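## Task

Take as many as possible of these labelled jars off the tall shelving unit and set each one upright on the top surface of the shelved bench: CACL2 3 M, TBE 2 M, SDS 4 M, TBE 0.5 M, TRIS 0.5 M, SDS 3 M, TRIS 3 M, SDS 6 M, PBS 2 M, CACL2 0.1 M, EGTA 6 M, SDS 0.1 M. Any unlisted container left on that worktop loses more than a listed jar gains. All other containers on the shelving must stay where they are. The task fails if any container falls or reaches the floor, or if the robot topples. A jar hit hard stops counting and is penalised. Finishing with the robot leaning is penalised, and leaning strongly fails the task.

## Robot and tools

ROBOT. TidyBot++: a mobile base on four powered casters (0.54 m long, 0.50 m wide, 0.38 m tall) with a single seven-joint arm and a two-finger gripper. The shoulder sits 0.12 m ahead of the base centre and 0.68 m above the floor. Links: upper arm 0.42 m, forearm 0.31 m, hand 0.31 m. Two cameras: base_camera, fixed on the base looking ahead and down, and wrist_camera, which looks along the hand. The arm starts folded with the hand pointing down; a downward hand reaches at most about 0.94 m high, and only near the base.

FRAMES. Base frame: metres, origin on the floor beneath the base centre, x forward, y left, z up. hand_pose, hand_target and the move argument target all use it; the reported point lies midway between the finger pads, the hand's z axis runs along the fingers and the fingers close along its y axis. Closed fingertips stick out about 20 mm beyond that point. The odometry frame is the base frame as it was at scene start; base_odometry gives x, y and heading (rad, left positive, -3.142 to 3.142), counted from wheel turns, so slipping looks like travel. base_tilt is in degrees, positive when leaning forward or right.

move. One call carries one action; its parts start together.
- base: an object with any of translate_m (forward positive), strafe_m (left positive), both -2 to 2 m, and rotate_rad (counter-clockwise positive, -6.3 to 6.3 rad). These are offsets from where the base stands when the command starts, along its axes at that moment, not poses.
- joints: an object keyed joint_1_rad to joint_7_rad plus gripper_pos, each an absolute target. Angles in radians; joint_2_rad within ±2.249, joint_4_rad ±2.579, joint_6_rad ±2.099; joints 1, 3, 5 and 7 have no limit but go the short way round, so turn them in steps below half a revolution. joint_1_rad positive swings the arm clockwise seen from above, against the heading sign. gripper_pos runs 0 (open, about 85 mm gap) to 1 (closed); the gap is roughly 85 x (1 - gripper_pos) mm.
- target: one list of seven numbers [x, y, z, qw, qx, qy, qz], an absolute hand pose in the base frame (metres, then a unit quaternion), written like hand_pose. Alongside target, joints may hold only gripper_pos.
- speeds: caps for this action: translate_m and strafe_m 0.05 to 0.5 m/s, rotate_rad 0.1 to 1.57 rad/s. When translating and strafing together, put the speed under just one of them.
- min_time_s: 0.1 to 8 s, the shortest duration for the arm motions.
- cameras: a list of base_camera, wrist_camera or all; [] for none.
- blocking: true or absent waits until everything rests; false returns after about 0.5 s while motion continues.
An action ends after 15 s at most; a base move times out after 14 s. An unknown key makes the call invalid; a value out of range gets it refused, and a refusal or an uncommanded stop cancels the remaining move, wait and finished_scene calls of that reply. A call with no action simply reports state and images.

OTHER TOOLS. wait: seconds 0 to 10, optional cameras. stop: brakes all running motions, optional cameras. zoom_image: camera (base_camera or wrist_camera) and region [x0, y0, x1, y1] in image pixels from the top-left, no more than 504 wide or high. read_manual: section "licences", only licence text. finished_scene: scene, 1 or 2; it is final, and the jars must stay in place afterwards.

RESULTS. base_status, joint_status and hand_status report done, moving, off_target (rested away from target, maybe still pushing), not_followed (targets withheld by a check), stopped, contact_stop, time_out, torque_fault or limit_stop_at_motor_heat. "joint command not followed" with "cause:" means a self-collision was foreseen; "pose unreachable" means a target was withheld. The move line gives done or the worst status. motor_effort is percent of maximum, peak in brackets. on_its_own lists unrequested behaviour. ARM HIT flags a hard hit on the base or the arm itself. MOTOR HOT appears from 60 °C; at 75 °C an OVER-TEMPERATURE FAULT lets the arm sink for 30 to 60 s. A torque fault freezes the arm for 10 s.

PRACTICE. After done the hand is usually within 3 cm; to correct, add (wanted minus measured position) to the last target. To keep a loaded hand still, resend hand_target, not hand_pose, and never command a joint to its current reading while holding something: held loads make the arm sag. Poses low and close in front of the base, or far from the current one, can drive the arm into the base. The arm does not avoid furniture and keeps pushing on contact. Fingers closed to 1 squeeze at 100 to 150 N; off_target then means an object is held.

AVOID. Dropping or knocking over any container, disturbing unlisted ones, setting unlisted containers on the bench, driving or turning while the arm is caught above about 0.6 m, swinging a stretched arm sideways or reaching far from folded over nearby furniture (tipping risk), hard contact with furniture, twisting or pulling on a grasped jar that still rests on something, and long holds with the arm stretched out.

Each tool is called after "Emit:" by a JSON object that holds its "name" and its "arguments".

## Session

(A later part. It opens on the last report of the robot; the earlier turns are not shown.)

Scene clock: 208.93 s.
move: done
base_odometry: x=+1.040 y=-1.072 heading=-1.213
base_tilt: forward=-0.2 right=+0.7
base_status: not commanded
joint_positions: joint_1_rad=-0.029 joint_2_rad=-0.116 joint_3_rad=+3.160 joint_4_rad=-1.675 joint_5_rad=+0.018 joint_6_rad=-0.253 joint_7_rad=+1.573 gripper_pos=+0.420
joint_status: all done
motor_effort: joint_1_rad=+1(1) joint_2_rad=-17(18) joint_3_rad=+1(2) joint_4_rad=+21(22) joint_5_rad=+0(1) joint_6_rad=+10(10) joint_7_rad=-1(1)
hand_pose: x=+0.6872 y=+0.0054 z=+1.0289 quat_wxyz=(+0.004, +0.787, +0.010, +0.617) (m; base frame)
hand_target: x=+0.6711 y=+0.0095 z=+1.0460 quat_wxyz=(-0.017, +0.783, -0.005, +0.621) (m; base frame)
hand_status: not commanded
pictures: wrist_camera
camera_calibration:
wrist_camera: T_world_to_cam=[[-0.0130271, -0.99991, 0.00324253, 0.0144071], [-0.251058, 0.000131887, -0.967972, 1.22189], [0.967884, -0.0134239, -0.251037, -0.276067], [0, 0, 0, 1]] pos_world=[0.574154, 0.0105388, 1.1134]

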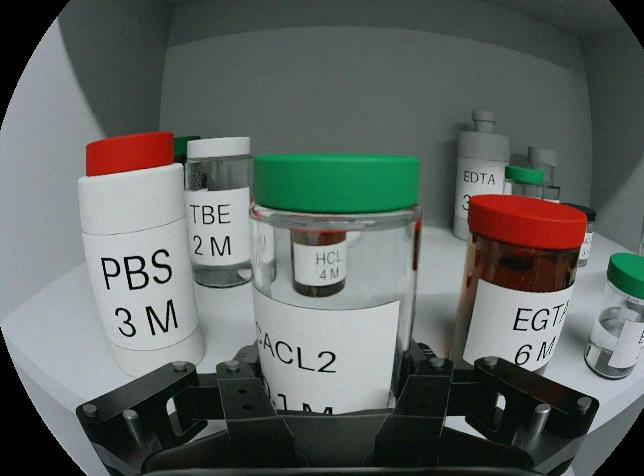

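Emit:
{"name": "move", "arguments": {"joints": {"joint_2_rad": -0.23, "joint_6_rad": -0.34}, "min_time_s": 2, "cameras": ["wrist_camera"]}}

Scene clock: 214.03 s.
move: done
base_odometry: x=+1.040 y=-1.072 heading=-1.213
base_tilt: forward=-0.2 right=+0.6
base_status: not commanded
joint_positions: joint_1_rad=-0.029 joint_2_rad=-0.193 joint_3_rad=+3.160 joint_4_rad=-1.675 joint_5_rad=+0.018 joint_6_rad=-0.302 joint_7_rad=+1.573 gripper_pos=+0.420
joint_status: all done
motor_effort: joint_1_rad=+0(1) joint_2_rad=-14(18) joint_3_rad=+1(2) joint_4_rad=+21(22) joint_5_rad=-1(1) joint_6_rad=+10(11) joint_7_rad=-1(1)
hand_pose: x=+0.6558 y=+0.0044 z=+1.0567 quat_wxyz=(+0.003, +0.778, +0.009, +0.628) (m; base frame)
hand_target: x=+0.6395 y=+0.0091 z=+1.0710 quat_wxyz=(-0.018, +0.775, -0.005, +0.631) (m; base frame)
hand_status: not commanded
pictures: wrist_camera
camera_calibration:
wrist_camera: T_world_to_cam=[[-0.0138784, -0.999903, 0.00119924, 0.0155759], [-0.223844, 0.00193797, -0.974623, 1.23018], [0.974526, -0.0137946, -0.223849, -0.271782], [0, 0, 0, 1]] pos_world=[0.540443, 0.00944117, 1.13811]

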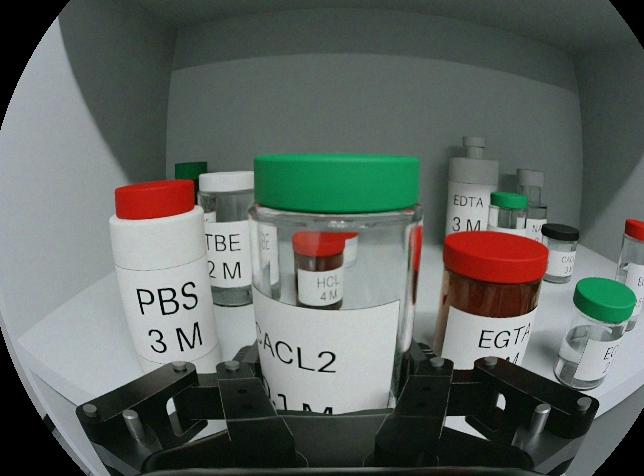

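Emit:
{"name": "move", "arguments": {"base": {"translate_m": -0.47}, "speeds": {"translate_m": 0.3}}}

Emit:
{"name": "move", "arguments": {"base": {"rotate_rad": -3.1416, "translate_m": -1.7, "strafe_m": -0.297}, "speeds": {"rotate_rad": 1.0, "translate_m": 0.45}, "joints": {"joint_2_rad": -0.2, "joint_4_rad": -2.22, "joint_6_rad": 0.27}, "min_time_s": 4, "cameras": ["wrist_camera"]}}

Scene clock: 225.77 s.
move: done
base_odometry: x=+0.875 y=-0.631 heading=-1.212
base_tilt: forward=-0.1 right=+0.7
base_status: done
joint_positions: joint_1_rad=-0.029 joint_2_rad=-0.211 joint_3_rad=+3.160 joint_4_rad=-1.675 joint_5_rad=+0.018 joint_6_rad=-0.306 joint_7_rad=+1.573 gripper_pos=+0.420
joint_status: not commanded
motor_effort: joint_1_rad=+1(2) joint_2_rad=-14(17) joint_3_rad=+1(2) joint_4_rad=+21(22) joint_5_rad=+0(2) joint_6_rad=+10(10) joint_7_rad=-1(1)
hand_pose: x=+0.6486 y=+0.0041 z=+1.0652 quat_wxyz=(+0.003, +0.774, +0.009, +0.633) (m; base frame)
hand_target: x=+0.6395 y=+0.0091 z=+1.0710 quat_wxyz=(-0.018, +0.775, -0.005, +0.631) (m; base frame)
hand_status: not commanded
pictures: none

Scene clock: 231.03 s.
move: done
base_odometry: x=+0.000 y=+0.856 heading=+1.929
base_tilt: forward=-0.2 right=+0.6
base_status: done
joint_positions: joint_1_rad=-0.029 joint_2_rad=-0.199 joint_3_rad=+3.160 joint_4_rad=-2.205 joint_5_rad=+0.018 joint_6_rad=+0.219 joint_7_rad=+1.573 gripper_pos=+0.420
joint_status: all done
motor_effort: joint_1_rad=+1(3) joint_2_rad=-12(17) joint_3_rad=+0(4) joint_4_rad=+19(22) joint_5_rad=-1(2) joint_6_rad=+10(11) joint_7_rad=-1(1)
hand_pose: x=+0.6251 y=+0.0078 z=+0.8945 quat_wxyz=(-0.001, +0.780, +0.012, +0.626) (m; base frame)
hand_target: x=+0.6251 y=+0.0041 z=+0.9022 quat_wxyz=(-0.012, +0.768, -0.011, +0.641) (m; base frame)
hand_status: not commanded
pictures: wrist_camera
camera_calibration:
wrist_camera: T_world_to_cam=[[-0.00407977, -0.999991, -0.000767312, 0.0144102], [-0.22755, 0.00167555, -0.973765, 1.06672], [0.973758, -0.00379813, -0.227555, -0.274388], [0, 0, 0, 1]] pos_world=[0.509978, 0.0115806, 0.976306]

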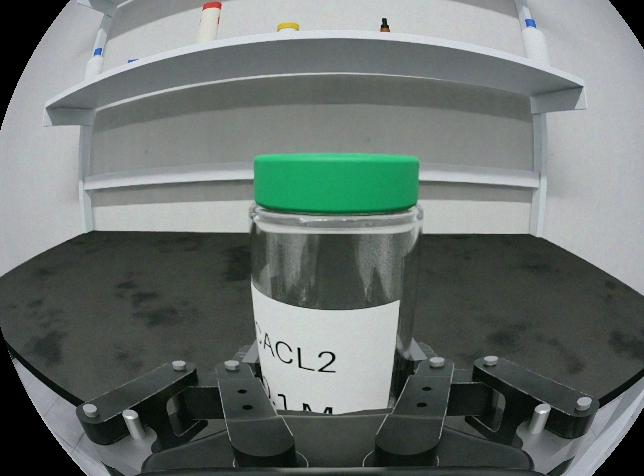

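Emit:
{"name": "move", "arguments": {"cameras": ["base_camera"]}}

Scene clock: 234.70 s.
Motor temperatures (°C): [37 33 32 32 42 43 46]
base_odometry: x=+0.000 y=+0.856 heading=+1.929
base_tilt: forward=-0.2 right=+0.6
base_status: done
joint_positions: joint_1_rad=-0.029 joint_2_rad=-0.199 joint_3_rad=+3.160 joint_4_rad=-2.205 joint_5_rad=+0.018 joint_6_rad=+0.219 joint_7_rad=+1.573 gripper_pos=+0.420
joint_status: all done
motor_effort: joint_1_rad=+0(3) joint_2_rad=-12(17) joint_3_rad=+2(4) joint_4_rad=+20(22) joint_5_rad=+0(2) joint_6_rad=+10(11) joint_7_rad=+0(1)
hand_pose: x=+0.6251 y=+0.0078 z=+0.8945 quat_wxyz=(-0.001, +0.780, +0.012, +0.626) (m; base frame)
hand_target: x=+0.6251 y=+0.0041 z=+0.9022 quat_wxyz=(-0.012, +0.768, -0.011, +0.641) (m; base frame)
hand_status: not commanded
pictures: base_camera

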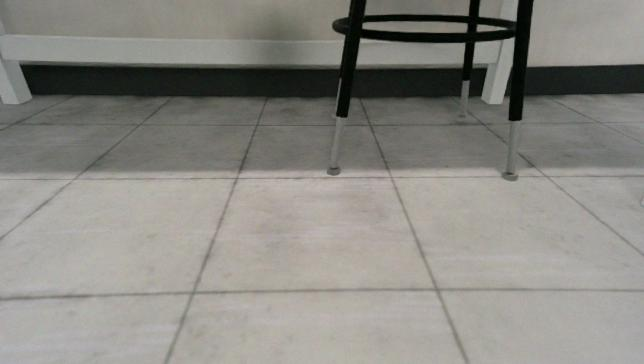

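Emit:
{"name": "move", "arguments": {"base": {"translate_m": 0.27}, "speeds": {"translate_m": 0.25}, "joints": {"joint_2_rad": -0.15, "joint_4_rad": -2.42, "joint_6_rad": 0.485}, "min_time_s": 2.5, "cameras": ["wrist_camera"]}}

Scene clock: 252.20 s.
move: done
base_odometry: x=-0.094 y=+1.109 heading=+1.929
base_tilt: forward=-0.2 right=+0.6
base_status: done
joint_positions: joint_1_rad=-0.029 joint_2_rad=-0.163 joint_3_rad=+3.160 joint_4_rad=-2.404 joint_5_rad=+0.018 joint_6_rad=+0.430 joint_7_rad=+1.573 gripper_pos=+0.420
joint_status: all done
motor_effort: joint_1_rad=+0(1) joint_2_rad=-11(15) joint_3_rad=+1(2) joint_4_rad=+18(21) joint_5_rad=+0(1) joint_6_rad=+10(11) joint_7_rad=+0(1)
hand_pose: x=+0.5995 y=+0.0089 z=+0.8274 quat_wxyz=(-0.002, +0.787, +0.013, +0.617) (m; base frame)
hand_target: x=+0.6011 y=+0.0023 z=+0.8293 quat_wxyz=(-0.008, +0.779, -0.011, +0.627) (m; base frame)
hand_status: not commanded
pictures: wrist_camera
camera_calibration:
wrist_camera: T_world_to_cam=[[-0.000959413, -0.999998, -0.00173712, 0.0142447], [-0.250453, 0.00192205, -0.968127, 1.00454], [0.968128, -0.000493766, -0.250454, -0.242412], [0, 0, 0, 1]] pos_world=[0.48629, 0.0121942, 0.911833]

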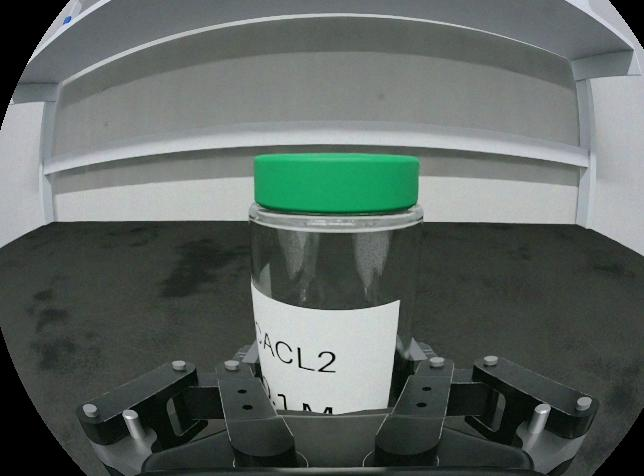

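Emit:
{"name": "move", "arguments": {"joints": {"joint_2_rad": -0.10, "joint_4_rad": -2.47, "joint_6_rad": 0.595}, "min_time_s": 1.5}}

Emit:
{"name": "move", "arguments": {"joints": {"joint_2_rad": -0.083, "joint_4_rad": -2.487, "joint_6_rad": 0.627}, "min_time_s": 1, "cameras": ["wrist_camera"]}}

Scene clock: 258.50 s.
move: done
base_odometry: x=-0.094 y=+1.109 heading=+1.929
base_tilt: forward=-0.2 right=+0.6
base_status: not commanded
joint_positions: joint_1_rad=-0.029 joint_2_rad=-0.113 joint_3_rad=+3.160 joint_4_rad=-2.453 joint_5_rad=+0.018 joint_6_rad=+0.540 joint_7_rad=+1.573 gripper_pos=+0.420
joint_status: all done
motor_effort: joint_1_rad=+1(1) joint_2_rad=-13(13) joint_3_rad=+1(2) joint_4_rad=+17(19) joint_5_rad=+0(1) joint_6_rad=+10(11) joint_7_rad=+0(1)
hand_pose: x=+0.6006 y=+0.0095 z=+0.8102 quat_wxyz=(-0.003, +0.783, +0.013, +0.621) (m; base frame)
hand_target: x=+0.6012 y=+0.0015 z=+0.8120 quat_wxyz=(-0.006, +0.775, -0.011, +0.631) (m; base frame)
hand_status: not commanded
pictures: none

Scene clock: 259.80 s.
move: done
base_odometry: x=-0.094 y=+1.109 heading=+1.929
base_tilt: forward=-0.2 right=+0.7
base_status: not commanded
joint_positions: joint_1_rad=-0.029 joint_2_rad=-0.097 joint_3_rad=+3.160 joint_4_rad=-2.470 joint_5_rad=+0.018 joint_6_rad=+0.572 joint_7_rad=+1.573 gripper_pos=+0.420
joint_status: all done
motor_effort: joint_1_rad=+1(1) joint_2_rad=-13(13) joint_3_rad=+1(1) joint_4_rad=+16(18) joint_5_rad=-1(2) joint_6_rad=+10(11) joint_7_rad=+0(1)
hand_pose: x=+0.6000 y=+0.0097 z=+0.8033 quat_wxyz=(-0.003, +0.784, +0.014, +0.621) (m; base frame)
hand_target: x=+0.6004 y=+0.0013 z=+0.8047 quat_wxyz=(-0.005, +0.776, -0.011, +0.630) (m; base frame)
hand_status: not commanded
pictures: wrist_camera
camera_calibration:
wrist_camera: T_world_to_cam=[[0.000766678, -0.999997, -0.00234645, 0.0145096], [-0.240794, 0.00209279, -0.970574, 0.977555], [0.970576, 0.00130913, -0.240792, -0.258128], [0, 0, 0, 1]] pos_world=[0.485911, 0.0128017, 0.886669]

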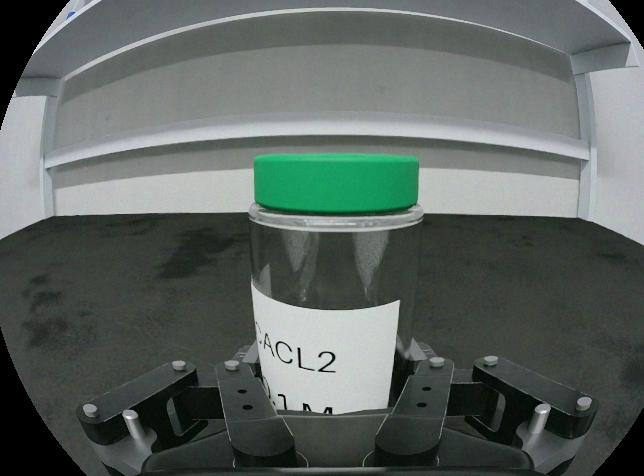

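Emit:
{"name": "move", "arguments": {"joints": {"joint_2_rad": -0.072, "joint_4_rad": -2.496, "joint_6_rad": 0.648}, "min_time_s": 1}}

Emit:
{"name": "move", "arguments": {"joints": {"joint_2_rad": -0.060, "joint_4_rad": -2.505, "joint_6_rad": 0.669}, "min_time_s": 1}}

Emit:
{"name": "move", "arguments": {"joints": {"joint_2_rad": -0.051, "joint_4_rad": -2.512, "joint_6_rad": 0.685}, "min_time_s": 1, "cameras": ["wrist_camera"]}}

Scene clock: 265.47 s.
move: done
base_odometry: x=-0.094 y=+1.109 heading=+1.929
base_tilt: forward=-0.2 right=+0.7
base_status: not commanded
joint_positions: joint_1_rad=-0.029 joint_2_rad=-0.086 joint_3_rad=+3.160 joint_4_rad=-2.479 joint_5_rad=+0.018 joint_6_rad=+0.593 joint_7_rad=+1.573 gripper_pos=+0.420
joint_status: all done
motor_effort: joint_1_rad=+1(1) joint_2_rad=-13(13) joint_3_rad=+1(2) joint_4_rad=+17(17) joint_5_rad=-1(2) joint_6_rad=+10(10) joint_7_rad=-1(1)
hand_pose: x=+0.6001 y=+0.0098 z=+0.7999 quat_wxyz=(-0.003, +0.783, +0.014, +0.622) (m; base frame)
hand_target: x=+0.6004 y=+0.0012 z=+0.8012 quat_wxyz=(-0.005, +0.776, -0.011, +0.631) (m; base frame)
hand_status: not commanded
pictures: none

Scene clock: 266.77 s.
move: done
base_odometry: x=-0.094 y=+1.109 heading=+1.929
base_tilt: forward=-0.2 right=+0.6
base_status: not commanded
joint_positions: joint_1_rad=-0.029 joint_2_rad=-0.074 joint_3_rad=+3.160 joint_4_rad=-2.488 joint_5_rad=+0.018 joint_6_rad=+0.614 joint_7_rad=+1.573 gripper_pos=+0.420
joint_status: all done
motor_effort: joint_1_rad=+1(1) joint_2_rad=-13(14) joint_3_rad=+1(2) joint_4_rad=+16(17) joint_5_rad=+0(2) joint_6_rad=+10(11) joint_7_rad=-1(1)
hand_pose: x=+0.6002 y=+0.0099 z=+0.7958 quat_wxyz=(-0.003, +0.783, +0.014, +0.622) (m; base frame)
hand_target: x=+0.6004 y=+0.0010 z=+0.7972 quat_wxyz=(-0.005, +0.776, -0.011, +0.631) (m; base frame)
hand_status: not commanded
pictures: none

Scene clock: 268.07 s.
move: done
base_odometry: x=-0.094 y=+1.109 heading=+1.929
base_tilt: forward=-0.2 right=+0.7
base_status: not commanded
joint_positions: joint_1_rad=-0.029 joint_2_rad=-0.065 joint_3_rad=+3.160 joint_4_rad=-2.495 joint_5_rad=+0.018 joint_6_rad=+0.630 joint_7_rad=+1.573 gripper_pos=+0.420
joint_status: all done
motor_effort: joint_1_rad=+1(1) joint_2_rad=-13(14) joint_3_rad=+1(1) joint_4_rad=+16(17) joint_5_rad=+0(1) joint_6_rad=+9(11) joint_7_rad=-1(1)
hand_pose: x=+0.6002 y=+0.0100 z=+0.7928 quat_wxyz=(-0.003, +0.783, +0.014, +0.622) (m; base frame)
hand_target: x=+0.6003 y=+0.0009 z=+0.7942 quat_wxyz=(-0.004, +0.776, -0.011, +0.631) (m; base frame)
hand_status: not commanded
pictures: wrist_camera
camera_calibration:
wrist_camera: T_world_to_cam=[[0.00143077, -0.999996, -0.00259901, 0.0145859], [-0.239217, 0.00218129, -0.970964, 0.966774], [0.970965, 0.00201095, -0.239213, -0.262382], [0, 0, 0, 1]] pos_world=[0.486012, 0.0130046, 0.875976]

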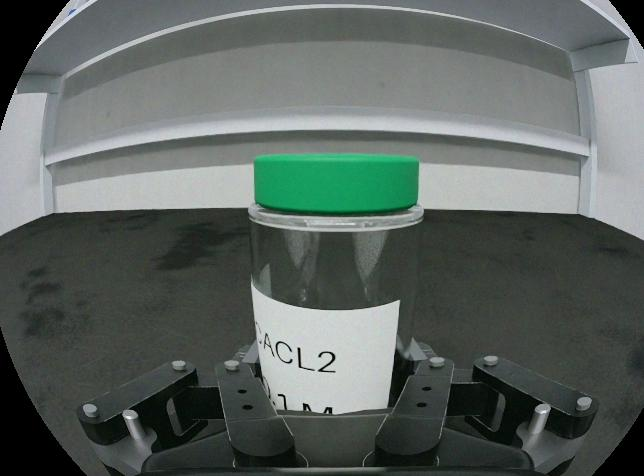

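Emit:
{"name": "move", "arguments": {"joints": {"joint_2_rad": -0.042, "joint_4_rad": -2.519, "joint_6_rad": 0.701}, "min_time_s": 1}}

Emit:
{"name": "move", "arguments": {"joints": {"joint_2_rad": -0.033, "joint_4_rad": -2.526, "joint_6_rad": 0.717}, "min_time_s": 1}}

Emit:
{"name": "move", "arguments": {"joints": {"joint_2_rad": -0.024, "joint_4_rad": -2.533, "joint_6_rad": 0.733}, "min_time_s": 1, "cameras": ["wrist_camera"]}}

Scene clock: 273.93 s.
move: done
base_odometry: x=-0.094 y=+1.109 heading=+1.929
base_tilt: forward=-0.2 right=+0.7
base_status: not commanded
joint_positions: joint_1_rad=-0.029 joint_2_rad=-0.057 joint_3_rad=+3.160 joint_4_rad=-2.502 joint_5_rad=+0.018 joint_6_rad=+0.647 joint_7_rad=+1.573 gripper_pos=+0.420
joint_status: all done
motor_effort: joint_1_rad=+0(1) joint_2_rad=-13(14) joint_3_rad=+1(1) joint_4_rad=+16(17) joint_5_rad=+0(1) joint_6_rad=+9(10) joint_7_rad=-1(1)
hand_pose: x=+0.6003 y=+0.0101 z=+0.7910 quat_wxyz=(-0.003, +0.782, +0.014, +0.623) (m; base frame)
hand_target: x=+0.6002 y=+0.0008 z=+0.7913 quat_wxyz=(-0.004, +0.776, -0.011, +0.631) (m; base frame)
hand_status: not commanded
pictures: none

Scene clock: 275.23 s.
move: done
base_odometry: x=-0.094 y=+1.109 heading=+1.929
base_tilt: forward=-0.2 right=+0.7
base_status: not commanded
joint_positions: joint_1_rad=-0.029 joint_2_rad=-0.051 joint_3_rad=+3.160 joint_4_rad=-2.507 joint_5_rad=+0.018 joint_6_rad=+0.667 joint_7_rad=+1.573 gripper_pos=+0.420
joint_status: all done
motor_effort: joint_1_rad=+1(1) joint_2_rad=-13(13) joint_3_rad=+1(1) joint_4_rad=+15(17) joint_5_rad=-1(1) joint_6_rad=+9(11) joint_7_rad=-1(1)
hand_pose: x=+0.6007 y=+0.0102 z=+0.7912 quat_wxyz=(-0.003, +0.780, +0.014, +0.626) (m; base frame)
hand_target: x=+0.6000 y=+0.0007 z=+0.7883 quat_wxyz=(-0.004, +0.776, -0.011, +0.631) (m; base frame)
hand_status: not commanded
pictures: none

Scene clock: 276.53 s.
move: done
base_odometry: x=-0.094 y=+1.109 heading=+1.929
base_tilt: forward=-0.2 right=+0.7
base_status: not commanded
joint_positions: joint_1_rad=-0.029 joint_2_rad=-0.044 joint_3_rad=+3.160 joint_4_rad=-2.512 joint_5_rad=+0.018 joint_6_rad=+0.686 joint_7_rad=+1.573 gripper_pos=+0.420
joint_status: all done
motor_effort: joint_1_rad=+0(1) joint_2_rad=-12(13) joint_3_rad=+1(2) joint_4_rad=+14(16) joint_5_rad=-1(1) joint_6_rad=+9(10) joint_7_rad=-1(1)
hand_pose: x=+0.6011 y=+0.0103 z=+0.7914 quat_wxyz=(-0.003, +0.777, +0.014, +0.629) (m; base frame)
hand_target: x=+0.5997 y=+0.0006 z=+0.7854 quat_wxyz=(-0.003, +0.776, -0.011, +0.631) (m; base frame)
hand_status: not commanded
pictures: wrist_camera
camera_calibration:
wrist_camera: T_world_to_cam=[[0.00208116, -0.999993, -0.00310769, 0.0149094], [-0.221392, 0.00256982, -0.975181, 0.958329], [0.975183, 0.00271753, -0.221385, -0.280284], [0, 0, 0, 1]] pos_world=[0.485463, 0.0132083, 0.87254]

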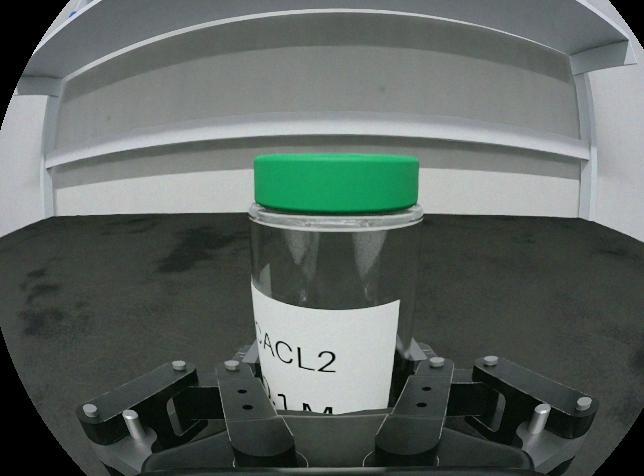

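Emit:
{"name": "move", "arguments": {"joints": {"gripper_pos": 0.38}}}

Emit:
{"name": "move", "arguments": {"joints": {"gripper_pos": 0.25}, "cameras": ["wrist_camera"]}}

Scene clock: 280.07 s.
move: done
base_odometry: x=-0.094 y=+1.109 heading=+1.929
base_tilt: forward=-0.2 right=+0.7
base_status: not commanded
joint_positions: joint_1_rad=-0.029 joint_2_rad=-0.044 joint_3_rad=+3.160 joint_4_rad=-2.512 joint_5_rad=+0.018 joint_6_rad=+0.688 joint_7_rad=+1.573 gripper_pos=+0.380
joint_status: all done
motor_effort: joint_1_rad=+0(1) joint_2_rad=-12(13) joint_3_rad=+1(2) joint_4_rad=+15(15) joint_5_rad=+0(1) joint_6_rad=+8(9) joint_7_rad=+0(1)
hand_pose: x=+0.6013 y=+0.0103 z=+0.7918 quat_wxyz=(-0.003, +0.777, +0.014, +0.629) (m; base frame)
hand_target: x=+0.5997 y=+0.0006 z=+0.7854 quat_wxyz=(-0.003, +0.776, -0.011, +0.631) (m; base frame)
hand_status: not commanded
pictures: none

Scene clock: 280.63 s.
move: done
base_odometry: x=-0.094 y=+1.109 heading=+1.929
base_tilt: forward=-0.2 right=+0.7
base_status: not commanded
joint_positions: joint_1_rad=-0.029 joint_2_rad=-0.044 joint_3_rad=+3.160 joint_4_rad=-2.512 joint_5_rad=+0.018 joint_6_rad=+0.689 joint_7_rad=+1.573 gripper_pos=+0.250
joint_status: all done
motor_effort: joint_1_rad=+1(1) joint_2_rad=-12(13) joint_3_rad=+0(1) joint_4_rad=+14(15) joint_5_rad=-1(1) joint_6_rad=+8(9) joint_7_rad=+0(1)
hand_pose: x=+0.6013 y=+0.0103 z=+0.7918 quat_wxyz=(-0.003, +0.777, +0.014, +0.629) (m; base frame)
hand_target: x=+0.5997 y=+0.0006 z=+0.7854 quat_wxyz=(-0.003, +0.776, -0.011, +0.631) (m; base frame)
hand_status: not commanded
pictures: wrist_camera
camera_calibration:
wrist_camera: T_world_to_cam=[[0.00206594, -0.999993, -0.00320195, 0.0149996], [-0.21969, 0.00266987, -0.975566, 0.957941], [0.975568, 0.0027189, -0.219683, -0.281938], [0, 0, 0, 1]] pos_world=[0.485469, 0.0132085, 0.872646]

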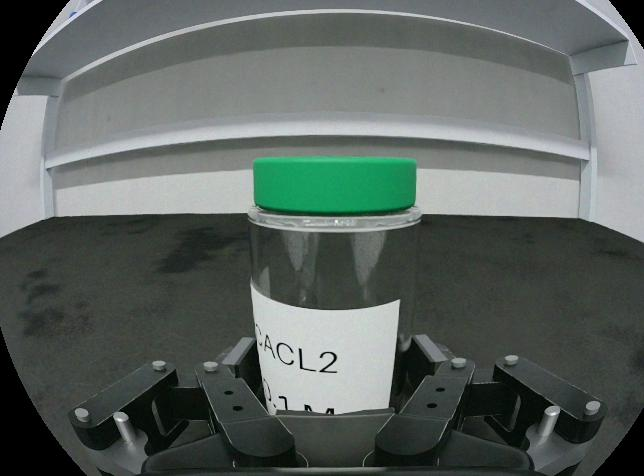

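Emit:
{"name": "move", "arguments": {"joints": {"gripper_pos": 0.0}}}

Emit:
{"name": "move", "arguments": {"base": {"translate_m": -0.35}, "speeds": {"translate_m": 0.3}}}

Emit:
{"name": "move", "arguments": {"base": {"rotate_rad": 2.9226, "translate_m": -1.843, "strafe_m": -0.407}, "speeds": {"rotate_rad": 1.0, "translate_m": 0.45}, "joints": {"joint_2_rad": -0.07, "joint_4_rad": -1.66, "joint_6_rad": -0.235}, "min_time_s": 4, "cameras": ["wrist_camera"]}}

Scene clock: 304.70 s.
move: done
base_odometry: x=-0.094 y=+1.109 heading=+1.929
base_tilt: forward=-0.2 right=+0.6
base_status: not commanded
joint_positions: joint_1_rad=-0.029 joint_2_rad=-0.044 joint_3_rad=+3.160 joint_4_rad=-2.512 joint_5_rad=+0.018 joint_6_rad=+0.689 joint_7_rad=+1.573 gripper_pos=+0.000
joint_status: all done
motor_effort: joint_1_rad=+1(1) joint_2_rad=-12(12) joint_3_rad=+1(1) joint_4_rad=+15(15) joint_5_rad=-1(1) joint_6_rad=+8(9) joint_7_rad=-1(1)
hand_pose: x=+0.6013 y=+0.0103 z=+0.7918 quat_wxyz=(-0.003, +0.777, +0.014, +0.629) (m; base frame)
hand_target: x=+0.5997 y=+0.0006 z=+0.7854 quat_wxyz=(-0.003, +0.776, -0.011, +0.631) (m; base frame)
hand_status: not commanded
pictures: none

Scene clock: 306.87 s.
move: done
base_odometry: x=+0.028 y=+0.781 heading=+1.929
base_tilt: forward=-0.2 right=+0.7
base_status: done
joint_positions: joint_1_rad=-0.029 joint_2_rad=-0.030 joint_3_rad=+3.160 joint_4_rad=-2.518 joint_5_rad=+0.017 joint_6_rad=+0.691 joint_7_rad=+1.573 gripper_pos=+0.000
joint_status: not commanded
motor_effort: joint_1_rad=+1(1) joint_2_rad=-12(15) joint_3_rad=+1(2) joint_4_rad=+14(15) joint_5_rad=+0(2) joint_6_rad=+8(9) joint_7_rad=-1(1)
hand_pose: x=+0.6009 y=+0.0103 z=+0.7829 quat_wxyz=(-0.003, +0.782, +0.014, +0.623) (m; base frame)
hand_target: x=+0.5997 y=+0.0006 z=+0.7854 quat_wxyz=(-0.003, +0.776, -0.011, +0.631) (m; base frame)
hand_status: not commanded
pictures: none

Scene clock: 312.47 s.
move: done
base_odometry: x=+1.056 y=-0.802 heading=-1.431
base_tilt: forward=-0.2 right=+0.6
base_status: done
joint_positions: joint_1_rad=-0.031 joint_2_rad=-0.044 joint_3_rad=+3.159 joint_4_rad=-1.672 joint_5_rad=+0.016 joint_6_rad=-0.192 joint_7_rad=+1.573 gripper_pos=+0.000
joint_status: all done
motor_effort: joint_1_rad=+1(3) joint_2_rad=-18(20) joint_3_rad=+1(3) joint_4_rad=+20(21) joint_5_rad=-1(1) joint_6_rad=+8(10) joint_7_rad=-1(1)
hand_pose: x=+0.7163 y=+0.0083 z=+1.0074 quat_wxyz=(+0.002, +0.789, +0.011, +0.614) (m; base frame)
hand_target: x=+0.7053 y=+0.0099 z=+1.0173 quat_wxyz=(-0.016, +0.791, -0.006, +0.612) (m; base frame)
hand_status: not commanded
pictures: wrist_camera
camera_calibration:
wrist_camera: T_world_to_cam=[[-0.0092676, -0.999952, 0.00302557, 0.0152411], [-0.258333, -0.000528764, -0.966056, 1.21168], [0.966011, -0.00973462, -0.258316, -0.300879], [0, 0, 0, 1]] pos_world=[0.60381, 0.0129522, 1.09278]

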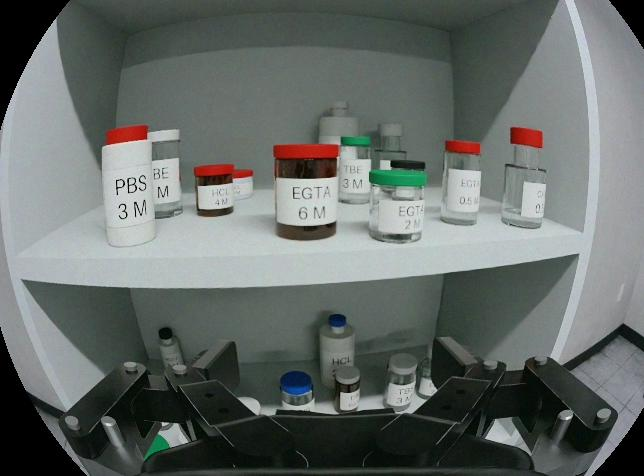

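Emit:
{"name": "move", "arguments": {"base": {"strafe_m": 0.034, "translate_m": 0.03}, "joints": {"joint_2_rad": -0.135, "joint_6_rad": -0.27}, "min_time_s": 1.5, "cameras": ["wrist_camera"]}}

Scene clock: 322.67 s.
move: done
base_odometry: x=+1.094 y=-0.827 heading=-1.431
base_tilt: forward=-0.1 right=+0.7
base_status: done
joint_positions: joint_1_rad=-0.032 joint_2_rad=-0.104 joint_3_rad=+3.157 joint_4_rad=-1.671 joint_5_rad=+0.016 joint_6_rad=-0.225 joint_7_rad=+1.573 gripper_pos=+0.000
joint_status: all done
motor_effort: joint_1_rad=+1(2) joint_2_rad=-16(20) joint_3_rad=+1(3) joint_4_rad=+20(21) joint_5_rad=+0(1) joint_6_rad=+9(9) joint_7_rad=-1(1)
hand_pose: x=+0.6934 y=+0.0090 z=+1.0332 quat_wxyz=(+0.001, +0.781, +0.012, +0.625) (m; base frame)
hand_target: x=+0.6801 y=+0.0095 z=+1.0440 quat_wxyz=(-0.017, +0.782, -0.005, +0.623) (m; base frame)
hand_status: not commanded
pictures: wrist_camera
camera_calibration:
wrist_camera: T_world_to_cam=[[-0.00735068, -0.999972, 0.00160878, 0.0158206], [-0.231426, 0.000136039, -0.972853, 1.219], [0.972825, -0.00752344, -0.23142, -0.304639], [0, 0, 0, 1]] pos_world=[0.578584, 0.0133624, 1.11538]

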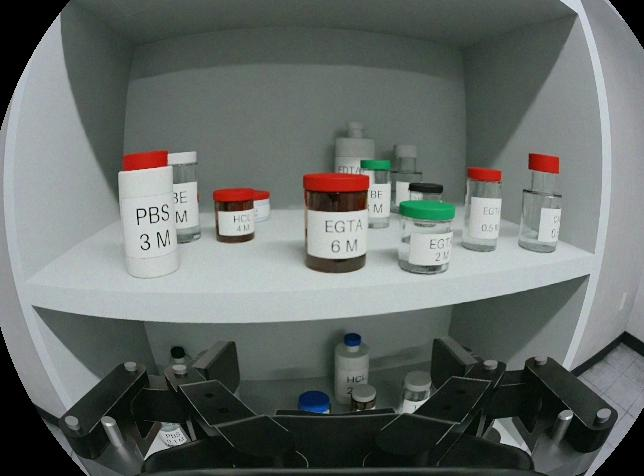

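Emit:
{"name": "move", "arguments": {"base": {"translate_m": 0.18, "strafe_m": 0.002}, "speeds": {"translate_m": 0.25}, "cameras": ["wrist_camera"]}}

Scene clock: 328.87 s.
move: done
base_odometry: x=+1.121 y=-1.005 heading=-1.431
base_tilt: forward=-0.2 right=+0.7
base_status: done
joint_positions: joint_1_rad=-0.032 joint_2_rad=-0.119 joint_3_rad=+3.157 joint_4_rad=-1.671 joint_5_rad=+0.016 joint_6_rad=-0.228 joint_7_rad=+1.573 gripper_pos=+0.000
joint_status: not commanded
motor_effort: joint_1_rad=+0(1) joint_2_rad=-15(18) joint_3_rad=+1(2) joint_4_rad=+20(21) joint_5_rad=-1(1) joint_6_rad=+8(9) joint_7_rad=-1(1)
hand_pose: x=+0.6881 y=+0.0088 z=+1.0408 quat_wxyz=(+0.001, +0.777, +0.012, +0.629) (m; base frame)
hand_target: x=+0.6801 y=+0.0095 z=+1.0440 quat_wxyz=(-0.017, +0.782, -0.005, +0.623) (m; base frame)
hand_status: not commanded
pictures: wrist_camera
camera_calibration:
wrist_camera: T_world_to_cam=[[-0.00735364, -0.999972, 0.00110689, 0.0160305], [-0.219482, 0.000534105, -0.975616, 1.21988], [0.975589, -0.00741727, -0.21948, -0.312079], [0, 0, 0, 1]] pos_world=[0.572321, 0.0130637, 1.12162]

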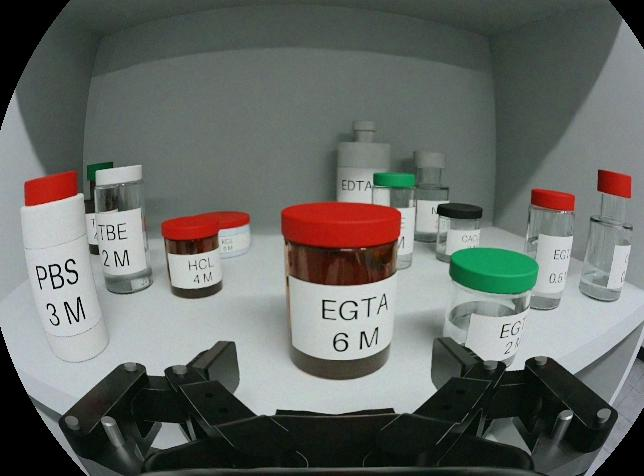

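Emit:
{"name": "move", "arguments": {"base": {"translate_m": -0.15}, "speeds": {"translate_m": 0.3}}}

Emit:
{"name": "move", "arguments": {"base": {"translate_m": 0.038, "strafe_m": 0.274, "rotate_rad": -0.3}, "speeds": {"strafe_m": 0.2, "rotate_rad": 0.22}, "cameras": ["wrist_camera"]}}

Scene clock: 352.83 s.
move: done
base_odometry: x=+1.100 y=-0.856 heading=-1.431
base_tilt: forward=-0.2 right=+0.6
base_status: done
joint_positions: joint_1_rad=-0.032 joint_2_rad=-0.123 joint_3_rad=+3.157 joint_4_rad=-1.671 joint_5_rad=+0.016 joint_6_rad=-0.229 joint_7_rad=+1.573 gripper_pos=+0.000
joint_status: not commanded
motor_effort: joint_1_rad=+0(2) joint_2_rad=-15(18) joint_3_rad=+2(2) joint_4_rad=+19(21) joint_5_rad=+0(1) joint_6_rad=+9(9) joint_7_rad=-1(1)
hand_pose: x=+0.6865 y=+0.0086 z=+1.0429 quat_wxyz=(+0.001, +0.776, +0.011, +0.631) (m; base frame)
hand_target: x=+0.6801 y=+0.0095 z=+1.0440 quat_wxyz=(-0.017, +0.782, -0.005, +0.623) (m; base frame)
hand_status: not commanded
pictures: none

Scene clock: 355.00 s.
move: done
base_odometry: x=+1.377 y=-0.856 heading=-1.731
base_tilt: forward=-0.2 right=+0.6
base_status: done
joint_positions: joint_1_rad=-0.032 joint_2_rad=-0.123 joint_3_rad=+3.157 joint_4_rad=-1.671 joint_5_rad=+0.016 joint_6_rad=-0.229 joint_7_rad=+1.573 gripper_pos=+0.000
joint_status: not commanded
motor_effort: joint_1_rad=+0(2) joint_2_rad=-15(16) joint_3_rad=+1(3) joint_4_rad=+20(21) joint_5_rad=+0(1) joint_6_rad=+8(9) joint_7_rad=-1(1)
hand_pose: x=+0.6865 y=+0.0087 z=+1.0429 quat_wxyz=(+0.001, +0.776, +0.011, +0.631) (m; base frame)
hand_target: x=+0.6801 y=+0.0095 z=+1.0440 quat_wxyz=(-0.017, +0.782, -0.005, +0.623) (m; base frame)
hand_status: not commanded
pictures: wrist_camera
camera_calibration:
wrist_camera: T_world_to_cam=[[-0.0075149, -0.999971, 0.000811926, 0.0163383], [-0.216686, 0.000835763, -0.976241, 1.22024], [0.976212, -0.00751229, -0.216686, -0.313353], [0, 0, 0, 1]] pos_world=[0.57043, 0.012964, 1.12333]

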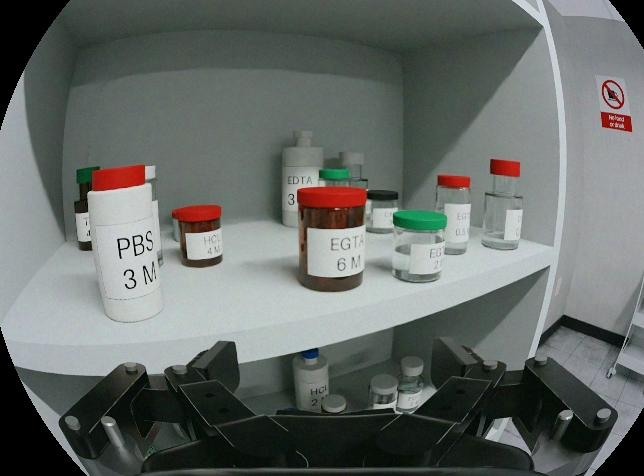

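Emit:
{"name": "move", "arguments": {"base": {"translate_m": 0.16, "strafe_m": 0.006}, "speeds": {"translate_m": 0.25}, "cameras": ["wrist_camera"]}}

Scene clock: 361.10 s.
move: done
base_odometry: x=+1.357 y=-1.015 heading=-1.731
base_tilt: forward=-0.2 right=+0.7
base_status: done
joint_positions: joint_1_rad=-0.032 joint_2_rad=-0.125 joint_3_rad=+3.157 joint_4_rad=-1.671 joint_5_rad=+0.016 joint_6_rad=-0.230 joint_7_rad=+1.573 gripper_pos=+0.000
joint_status: not commanded
motor_effort: joint_1_rad=+0(1) joint_2_rad=-15(18) joint_3_rad=+1(2) joint_4_rad=+20(21) joint_5_rad=-1(1) joint_6_rad=+8(9) joint_7_rad=-1(1)
hand_pose: x=+0.6859 y=+0.0087 z=+1.0436 quat_wxyz=(+0.001, +0.776, +0.011, +0.631) (m; base frame)
hand_target: x=+0.6801 y=+0.0095 z=+1.0440 quat_wxyz=(-0.017, +0.782, -0.005, +0.623) (m; base frame)
hand_status: not commanded
pictures: wrist_camera
camera_calibration:
wrist_camera: T_world_to_cam=[[-0.00751574, -0.999971, 0.000804278, 0.0163415], [-0.21569, 0.000835749, -0.976461, 1.22045], [0.976433, -0.00751231, -0.21569, -0.313765], [0, 0, 0, 1]] pos_world=[0.569733, 0.012964, 1.12404]

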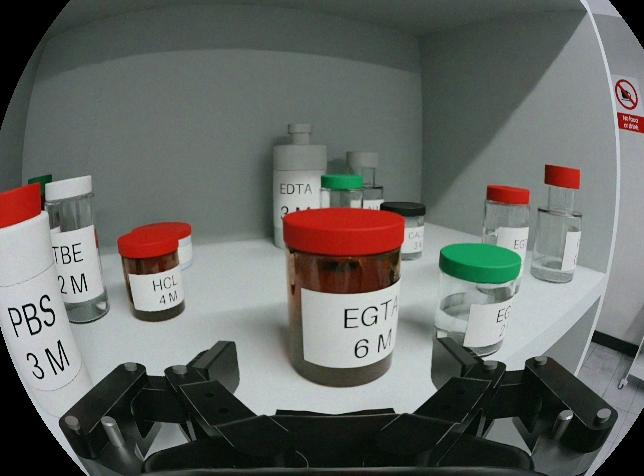

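Emit:
{"name": "move", "arguments": {"base": {"translate_m": 0.092, "strafe_m": -0.0015}, "speeds": {"translate_m": 0.1}, "cameras": ["wrist_camera"]}}

Scene clock: 369.40 s.
move: done
base_odometry: x=+1.341 y=-1.105 heading=-1.731
base_tilt: forward=-0.2 right=+0.6
base_status: done
joint_positions: joint_1_rad=-0.032 joint_2_rad=-0.126 joint_3_rad=+3.157 joint_4_rad=-1.671 joint_5_rad=+0.016 joint_6_rad=-0.230 joint_7_rad=+1.573 gripper_pos=+0.000
joint_status: not commanded
motor_effort: joint_1_rad=+1(1) joint_2_rad=-15(18) joint_3_rad=+1(2) joint_4_rad=+20(21) joint_5_rad=-1(1) joint_6_rad=+9(9) joint_7_rad=-1(1)
hand_pose: x=+0.6852 y=+0.0086 z=+1.0446 quat_wxyz=(+0.001, +0.775, +0.011, +0.632) (m; base frame)
hand_target: x=+0.6801 y=+0.0095 z=+1.0440 quat_wxyz=(-0.017, +0.782, -0.005, +0.623) (m; base frame)
hand_status: not commanded
pictures: wrist_camera
camera_calibration:
wrist_camera: T_world_to_cam=[[-0.00753667, -0.999971, 0.000693298, 0.0164719], [-0.213985, 0.000935523, -0.976837, 1.22052], [0.976808, -0.00751045, -0.213986, -0.314946], [0, 0, 0, 1]] pos_world=[0.568939, 0.0129642, 1.12484]

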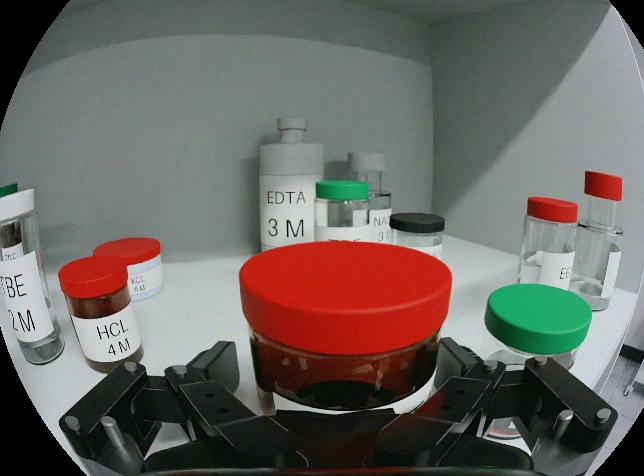

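Emit:
{"name": "move", "arguments": {"joints": {"gripper_pos": 0.12}}}

Emit:
{"name": "move", "arguments": {"joints": {"gripper_pos": 0.2}}}

Emit:
{"name": "move", "arguments": {"joints": {"gripper_pos": 0.28}, "cameras": ["wrist_camera"]}}

Scene clock: 378.47 s.
move: done
base_odometry: x=+1.341 y=-1.105 heading=-1.731
base_tilt: forward=-0.2 right=+0.6
base_status: not commanded
joint_positions: joint_1_rad=-0.032 joint_2_rad=-0.126 joint_3_rad=+3.157 joint_4_rad=-1.671 joint_5_rad=+0.016 joint_6_rad=-0.230 joint_7_rad=+1.573 gripper_pos=+0.120
joint_status: all done
motor_effort: joint_1_rad=+0(1) joint_2_rad=-15(15) joint_3_rad=+1(1) joint_4_rad=+20(21) joint_5_rad=-1(1) joint_6_rad=+8(9) joint_7_rad=-1(1)
hand_pose: x=+0.6852 y=+0.0086 z=+1.0447 quat_wxyz=(+0.001, +0.775, +0.011, +0.632) (m; base frame)
hand_target: x=+0.6801 y=+0.0095 z=+1.0440 quat_wxyz=(-0.017, +0.782, -0.005, +0.623) (m; base frame)
hand_status: not commanded
pictures: none

Scene clock: 378.97 s.
move: done
base_odometry: x=+1.341 y=-1.105 heading=-1.731
base_tilt: forward=-0.2 right=+0.6
base_status: not commanded
joint_positions: joint_1_rad=-0.032 joint_2_rad=-0.126 joint_3_rad=+3.157 joint_4_rad=-1.671 joint_5_rad=+0.016 joint_6_rad=-0.230 joint_7_rad=+1.573 gripper_pos=+0.200
joint_status: all done
motor_effort: joint_1_rad=+0(0) joint_2_rad=-15(15) joint_3_rad=+0(1) joint_4_rad=+19(20) joint_5_rad=+0(1) joint_6_rad=+8(8) joint_7_rad=-1(1)
hand_pose: x=+0.6852 y=+0.0086 z=+1.0447 quat_wxyz=(+0.001, +0.775, +0.011, +0.632) (m; base frame)
hand_target: x=+0.6801 y=+0.0095 z=+1.0440 quat_wxyz=(-0.017, +0.782, -0.005, +0.623) (m; base frame)
hand_status: not commanded
pictures: none

Scene clock: 379.47 s.
move: off_target
base_odometry: x=+1.341 y=-1.105 heading=-1.731
base_tilt: forward=-0.2 right=+0.6
base_status: not commanded
joint_positions: joint_1_rad=-0.032 joint_2_rad=-0.126 joint_3_rad=+3.157 joint_4_rad=-1.670 joint_5_rad=+0.016 joint_6_rad=-0.230 joint_7_rad=+1.573 gripper_pos=+0.235
joint_status: gripper_pos off_target (ended at +0.235, target +0.280)
motor_effort: joint_1_rad=+1(1) joint_2_rad=-15(15) joint_3_rad=+1(1) joint_4_rad=+20(20) joint_5_rad=+0(1) joint_6_rad=+8(9) joint_7_rad=+0(1)
hand_pose: x=+0.6852 y=+0.0086 z=+1.0449 quat_wxyz=(+0.001, +0.775, +0.011, +0.632) (m; base frame)
hand_target: x=+0.6801 y=+0.0095 z=+1.0440 quat_wxyz=(-0.017, +0.782, -0.005, +0.623) (m; base frame)
hand_status: not commanded
pictures: wrist_camera
camera_calibration:
wrist_camera: T_world_to_cam=[[-0.00755695, -0.999971, 0.000592917, 0.0165964], [-0.213697, 0.00103571, -0.976899, 1.22062], [0.976871, -0.00750909, -0.213699, -0.315262], [0, 0, 0, 1]] pos_world=[0.56894, 0.0129644, 1.12505]

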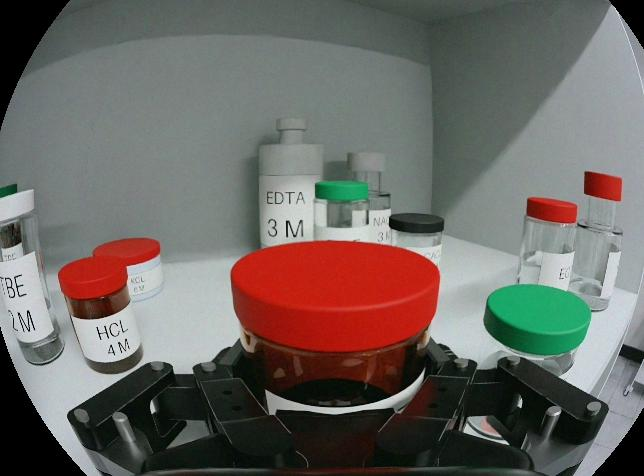

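Emit:
{"name": "move", "arguments": {"joints": {"gripper_pos": 0.36}}}

Emit:
{"name": "move", "arguments": {"joints": {"joint_2_rad": -0.24, "joint_6_rad": -0.34}, "min_time_s": 2.5, "cameras": ["wrist_camera"]}}

Scene clock: 383.50 s.
move: off_target
base_odometry: x=+1.341 y=-1.105 heading=-1.731
base_tilt: forward=-0.2 right=+0.6
base_status: not commanded
joint_positions: joint_1_rad=-0.032 joint_2_rad=-0.126 joint_3_rad=+3.157 joint_4_rad=-1.670 joint_5_rad=+0.016 joint_6_rad=-0.230 joint_7_rad=+1.573 gripper_pos=+0.235
joint_status: gripper_pos off_target (ended at +0.235, target +0.360)
motor_effort: joint_1_rad=+1(1) joint_2_rad=-15(15) joint_3_rad=+1(1) joint_4_rad=+19(20) joint_5_rad=-1(1) joint_6_rad=+8(9) joint_7_rad=+0(1)
hand_pose: x=+0.6852 y=+0.0086 z=+1.0449 quat_wxyz=(+0.001, +0.775, +0.011, +0.632) (m; base frame)
hand_target: x=+0.6801 y=+0.0095 z=+1.0440 quat_wxyz=(-0.017, +0.782, -0.005, +0.623) (m; base frame)
hand_status: not commanded
pictures: none

Scene clock: 386.30 s.
move: done
base_odometry: x=+1.341 y=-1.105 heading=-1.731
base_tilt: forward=-0.2 right=+0.6
base_status: not commanded
joint_positions: joint_1_rad=-0.032 joint_2_rad=-0.198 joint_3_rad=+3.157 joint_4_rad=-1.670 joint_5_rad=+0.016 joint_6_rad=-0.307 joint_7_rad=+1.573 gripper_pos=+0.235
joint_status: all done
motor_effort: joint_1_rad=+0(1) joint_2_rad=-15(17) joint_3_rad=+1(2) joint_4_rad=+23(23) joint_5_rad=-1(2) joint_6_rad=+11(12) joint_7_rad=-1(1)
hand_pose: x=+0.6539 y=+0.0074 z=+1.0608 quat_wxyz=(+0.001, +0.777, +0.011, +0.630) (m; base frame)
hand_target: x=+0.6357 y=+0.0090 z=+1.0793 quat_wxyz=(-0.019, +0.771, -0.005, +0.637) (m; base frame)
hand_status: not commanded
pictures: wrist_camera
camera_calibration:
wrist_camera: T_world_to_cam=[[-0.00860091, -0.999963, -0.000474227, 0.0169326], [-0.219261, 0.00234862, -0.975663, 1.23179], [0.975628, -0.00828761, -0.219273, -0.274489], [0, 0, 0, 1]] pos_world=[0.538028, 0.0117641, 1.14163]

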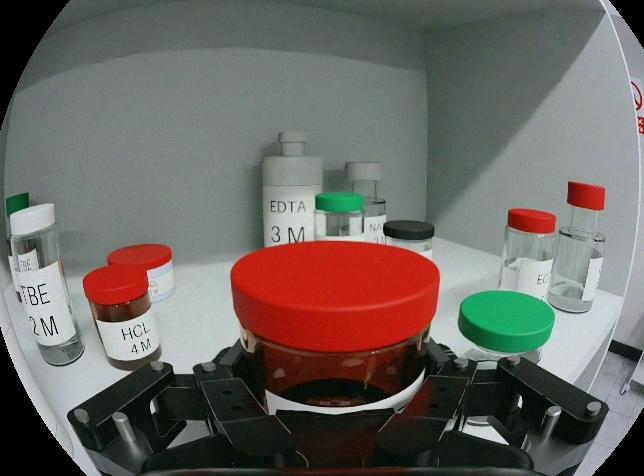

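Emit:
{"name": "move", "arguments": {"base": {"translate_m": -0.45}, "speeds": {"translate_m": 0.3}}}

Emit:
{"name": "move", "arguments": {"base": {"rotate_rad": -2.623, "translate_m": -1.422, "strafe_m": -1.896}, "speeds": {"rotate_rad": 1.0, "translate_m": 0.45}, "joints": {"joint_2_rad": -0.19, "joint_4_rad": -2.26, "joint_6_rad": 0.32}, "min_time_s": 4, "cameras": ["wrist_camera"]}}

Scene clock: 403.20 s.
move: done
base_odometry: x=+1.413 y=-0.661 heading=-1.731
base_tilt: forward=-0.2 right=+0.7
base_status: done
joint_positions: joint_1_rad=-0.032 joint_2_rad=-0.215 joint_3_rad=+3.157 joint_4_rad=-1.670 joint_5_rad=+0.016 joint_6_rad=-0.312 joint_7_rad=+1.573 gripper_pos=+0.235
joint_status: not commanded
motor_effort: joint_1_rad=+1(2) joint_2_rad=-14(18) joint_3_rad=+1(3) joint_4_rad=+23(23) joint_5_rad=+0(1) joint_6_rad=+10(11) joint_7_rad=-1(1)
hand_pose: x=+0.6468 y=+0.0072 z=+1.0689 quat_wxyz=(+0.001, +0.773, +0.010, +0.635) (m; base frame)
hand_target: x=+0.6357 y=+0.0090 z=+1.0793 quat_wxyz=(-0.019, +0.771, -0.005, +0.637) (m; base frame)
hand_status: not commanded
pictures: none

Scene clock: 409.73 s.
move: done
base_odometry: x=-0.232 y=+1.045 heading=+1.929
base_tilt: forward=-0.1 right=+0.7
base_status: done
joint_positions: joint_1_rad=-0.032 joint_2_rad=-0.185 joint_3_rad=+3.160 joint_4_rad=-2.251 joint_5_rad=+0.016 joint_6_rad=+0.263 joint_7_rad=+1.573 gripper_pos=+0.235
joint_status: all done
motor_effort: joint_1_rad=+0(4) joint_2_rad=-13(17) joint_3_rad=+1(5) joint_4_rad=+20(24) joint_5_rad=+0(1) joint_6_rad=+11(12) joint_7_rad=-1(1)
hand_pose: x=+0.6214 y=+0.0092 z=+0.8744 quat_wxyz=(-0.002, +0.784, +0.013, +0.620) (m; base frame)
hand_target: x=+0.6220 y=+0.0037 z=+0.8890 quat_wxyz=(-0.011, +0.768, -0.011, +0.641) (m; base frame)
hand_status: not commanded
pictures: wrist_camera
camera_calibration:
wrist_camera: T_world_to_cam=[[-0.0017551, -0.999995, -0.00258359, 0.0159596], [-0.242085, 0.00293163, -0.970251, 1.05227], [0.970254, -0.00107744, -0.242089, -0.2604], [0, 0, 0, 1]] pos_world=[0.50742, 0.0125941, 0.957966]

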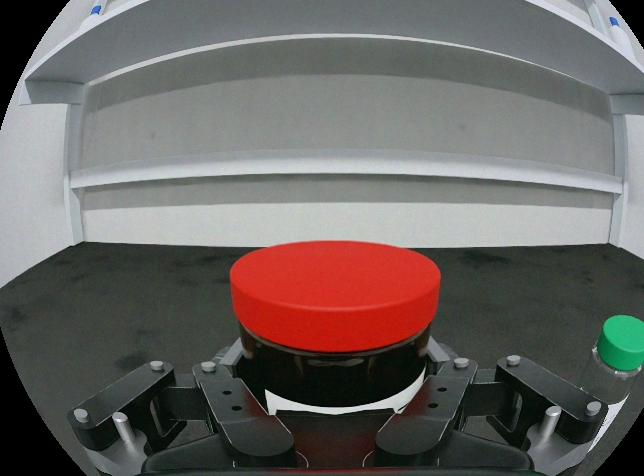

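Emit:
{"name": "move", "arguments": {"joints": {"joint_2_rad": -0.096, "joint_4_rad": -2.413, "joint_6_rad": 0.57}, "min_time_s": 2}}

Emit:
{"name": "move", "arguments": {"joints": {"joint_2_rad": -0.074, "joint_4_rad": -2.434, "joint_6_rad": 0.613}, "min_time_s": 1.2, "cameras": ["wrist_camera"]}}

Scene clock: 418.40 s.
move: done
base_odometry: x=-0.232 y=+1.045 heading=+1.929
base_tilt: forward=-0.2 right=+0.6
base_status: not commanded
joint_positions: joint_1_rad=-0.032 joint_2_rad=-0.103 joint_3_rad=+3.160 joint_4_rad=-2.402 joint_5_rad=+0.016 joint_6_rad=+0.508 joint_7_rad=+1.573 gripper_pos=+0.235
joint_status: all done
motor_effort: joint_1_rad=+1(1) joint_2_rad=-14(15) joint_3_rad=+1(2) joint_4_rad=+18(21) joint_5_rad=+0(1) joint_6_rad=+10(12) joint_7_rad=-1(1)
hand_pose: x=+0.6141 y=+0.0105 z=+0.8232 quat_wxyz=(-0.003, +0.780, +0.013, +0.625) (m; base frame)
hand_target: x=+0.6162 y=+0.0019 z=+0.8326 quat_wxyz=(-0.007, +0.767, -0.011, +0.642) (m; base frame)
hand_status: not commanded
pictures: none

Scene clock: 419.90 s.
move: done
base_odometry: x=-0.232 y=+1.045 heading=+1.929
base_tilt: forward=-0.2 right=+0.6
base_status: not commanded
joint_positions: joint_1_rad=-0.032 joint_2_rad=-0.083 joint_3_rad=+3.160 joint_4_rad=-2.421 joint_5_rad=+0.016 joint_6_rad=+0.552 joint_7_rad=+1.573 gripper_pos=+0.235
joint_status: all done
motor_effort: joint_1_rad=+1(1) joint_2_rad=-14(15) joint_3_rad=+1(1) joint_4_rad=+17(19) joint_5_rad=-1(1) joint_6_rad=+10(12) joint_7_rad=+0(1)
hand_pose: x=+0.6145 y=+0.0107 z=+0.8165 quat_wxyz=(-0.003, +0.779, +0.014, +0.627) (m; base frame)
hand_target: x=+0.6160 y=+0.0016 z=+0.8237 quat_wxyz=(-0.006, +0.767, -0.011, +0.642) (m; base frame)
hand_status: not commanded
pictures: wrist_camera
camera_calibration:
wrist_camera: T_world_to_cam=[[0.0015509, -0.999992, -0.00361916, 0.0160842], [-0.225465, 0.00317631, -0.974246, 0.987497], [0.97425, 0.00232695, -0.225459, -0.283842], [0, 0, 0, 1]] pos_world=[0.499154, 0.013608, 0.898129]

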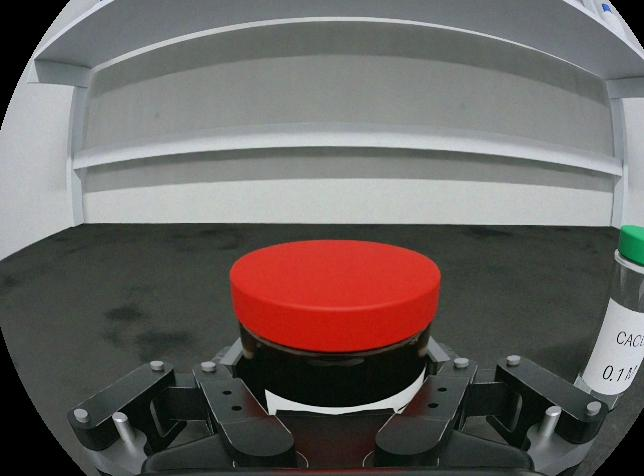

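Emit:
{"name": "move", "arguments": {"joints": {"joint_2_rad": -0.067, "joint_4_rad": -2.441, "joint_6_rad": 0.627}, "min_time_s": 1}}

Emit:
{"name": "move", "arguments": {"joints": {"joint_2_rad": -0.060, "joint_4_rad": -2.448, "joint_6_rad": 0.641}, "min_time_s": 1}}

Emit:
{"name": "move", "arguments": {"joints": {"joint_2_rad": -0.053, "joint_4_rad": -2.455, "joint_6_rad": 0.655}, "min_time_s": 1, "cameras": ["wrist_camera"]}}

Scene clock: 426.13 s.
move: done
base_odometry: x=-0.232 y=+1.045 heading=+1.929
base_tilt: forward=-0.2 right=+0.7
base_status: not commanded
joint_positions: joint_1_rad=-0.032 joint_2_rad=-0.079 joint_3_rad=+3.160 joint_4_rad=-2.427 joint_5_rad=+0.016 joint_6_rad=+0.568 joint_7_rad=+1.573 gripper_pos=+0.235
joint_status: all done
motor_effort: joint_1_rad=+1(1) joint_2_rad=-14(15) joint_3_rad=+0(2) joint_4_rad=+18(19) joint_5_rad=-1(2) joint_6_rad=+10(12) joint_7_rad=+0(1)
hand_pose: x=+0.6147 y=+0.0108 z=+0.8163 quat_wxyz=(-0.004, +0.777, +0.014, +0.630) (m; base frame)
hand_target: x=+0.6158 y=+0.0015 z=+0.8208 quat_wxyz=(-0.006, +0.767, -0.011, +0.642) (m; base frame)
hand_status: not commanded
pictures: none

Scene clock: 427.43 s.
move: done
base_odometry: x=-0.232 y=+1.045 heading=+1.929
base_tilt: forward=-0.2 right=+0.6
base_status: not commanded
joint_positions: joint_1_rad=-0.032 joint_2_rad=-0.074 joint_3_rad=+3.160 joint_4_rad=-2.432 joint_5_rad=+0.016 joint_6_rad=+0.585 joint_7_rad=+1.573 gripper_pos=+0.235
joint_status: all done
motor_effort: joint_1_rad=+0(1) joint_2_rad=-14(14) joint_3_rad=+1(1) joint_4_rad=+17(18) joint_5_rad=-1(1) joint_6_rad=+10(11) joint_7_rad=-1(1)
hand_pose: x=+0.6149 y=+0.0109 z=+0.8162 quat_wxyz=(-0.004, +0.775, +0.014, +0.632) (m; base frame)
hand_target: x=+0.6155 y=+0.0014 z=+0.8180 quat_wxyz=(-0.005, +0.767, -0.011, +0.642) (m; base frame)
hand_status: not commanded
pictures: none

Scene clock: 428.73 s.
move: done
base_odometry: x=-0.232 y=+1.045 heading=+1.929
base_tilt: forward=-0.2 right=+0.6
base_status: not commanded
joint_positions: joint_1_rad=-0.032 joint_2_rad=-0.069 joint_3_rad=+3.160 joint_4_rad=-2.437 joint_5_rad=+0.016 joint_6_rad=+0.602 joint_7_rad=+1.573 gripper_pos=+0.235
joint_status: all done
motor_effort: joint_1_rad=+1(1) joint_2_rad=-13(14) joint_3_rad=+1(2) joint_4_rad=+16(18) joint_5_rad=+0(2) joint_6_rad=+10(11) joint_7_rad=-1(1)
hand_pose: x=+0.6150 y=+0.0110 z=+0.8163 quat_wxyz=(-0.004, +0.773, +0.014, +0.635) (m; base frame)
hand_target: x=+0.6152 y=+0.0013 z=+0.8151 quat_wxyz=(-0.005, +0.767, -0.011, +0.642) (m; base frame)
hand_status: not commanded
pictures: wrist_camera
camera_calibration:
wrist_camera: T_world_to_cam=[[0.00221409, -0.999989, -0.00421201, 0.0163811], [-0.206244, 0.00366483, -0.978494, 0.979019], [0.978498, 0.00303518, -0.206234, -0.302737], [0, 0, 0, 1]] pos_world=[0.498108, 0.0137118, 0.895599]

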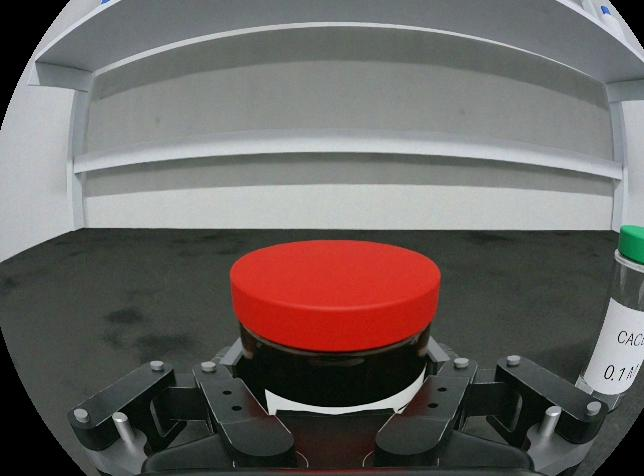

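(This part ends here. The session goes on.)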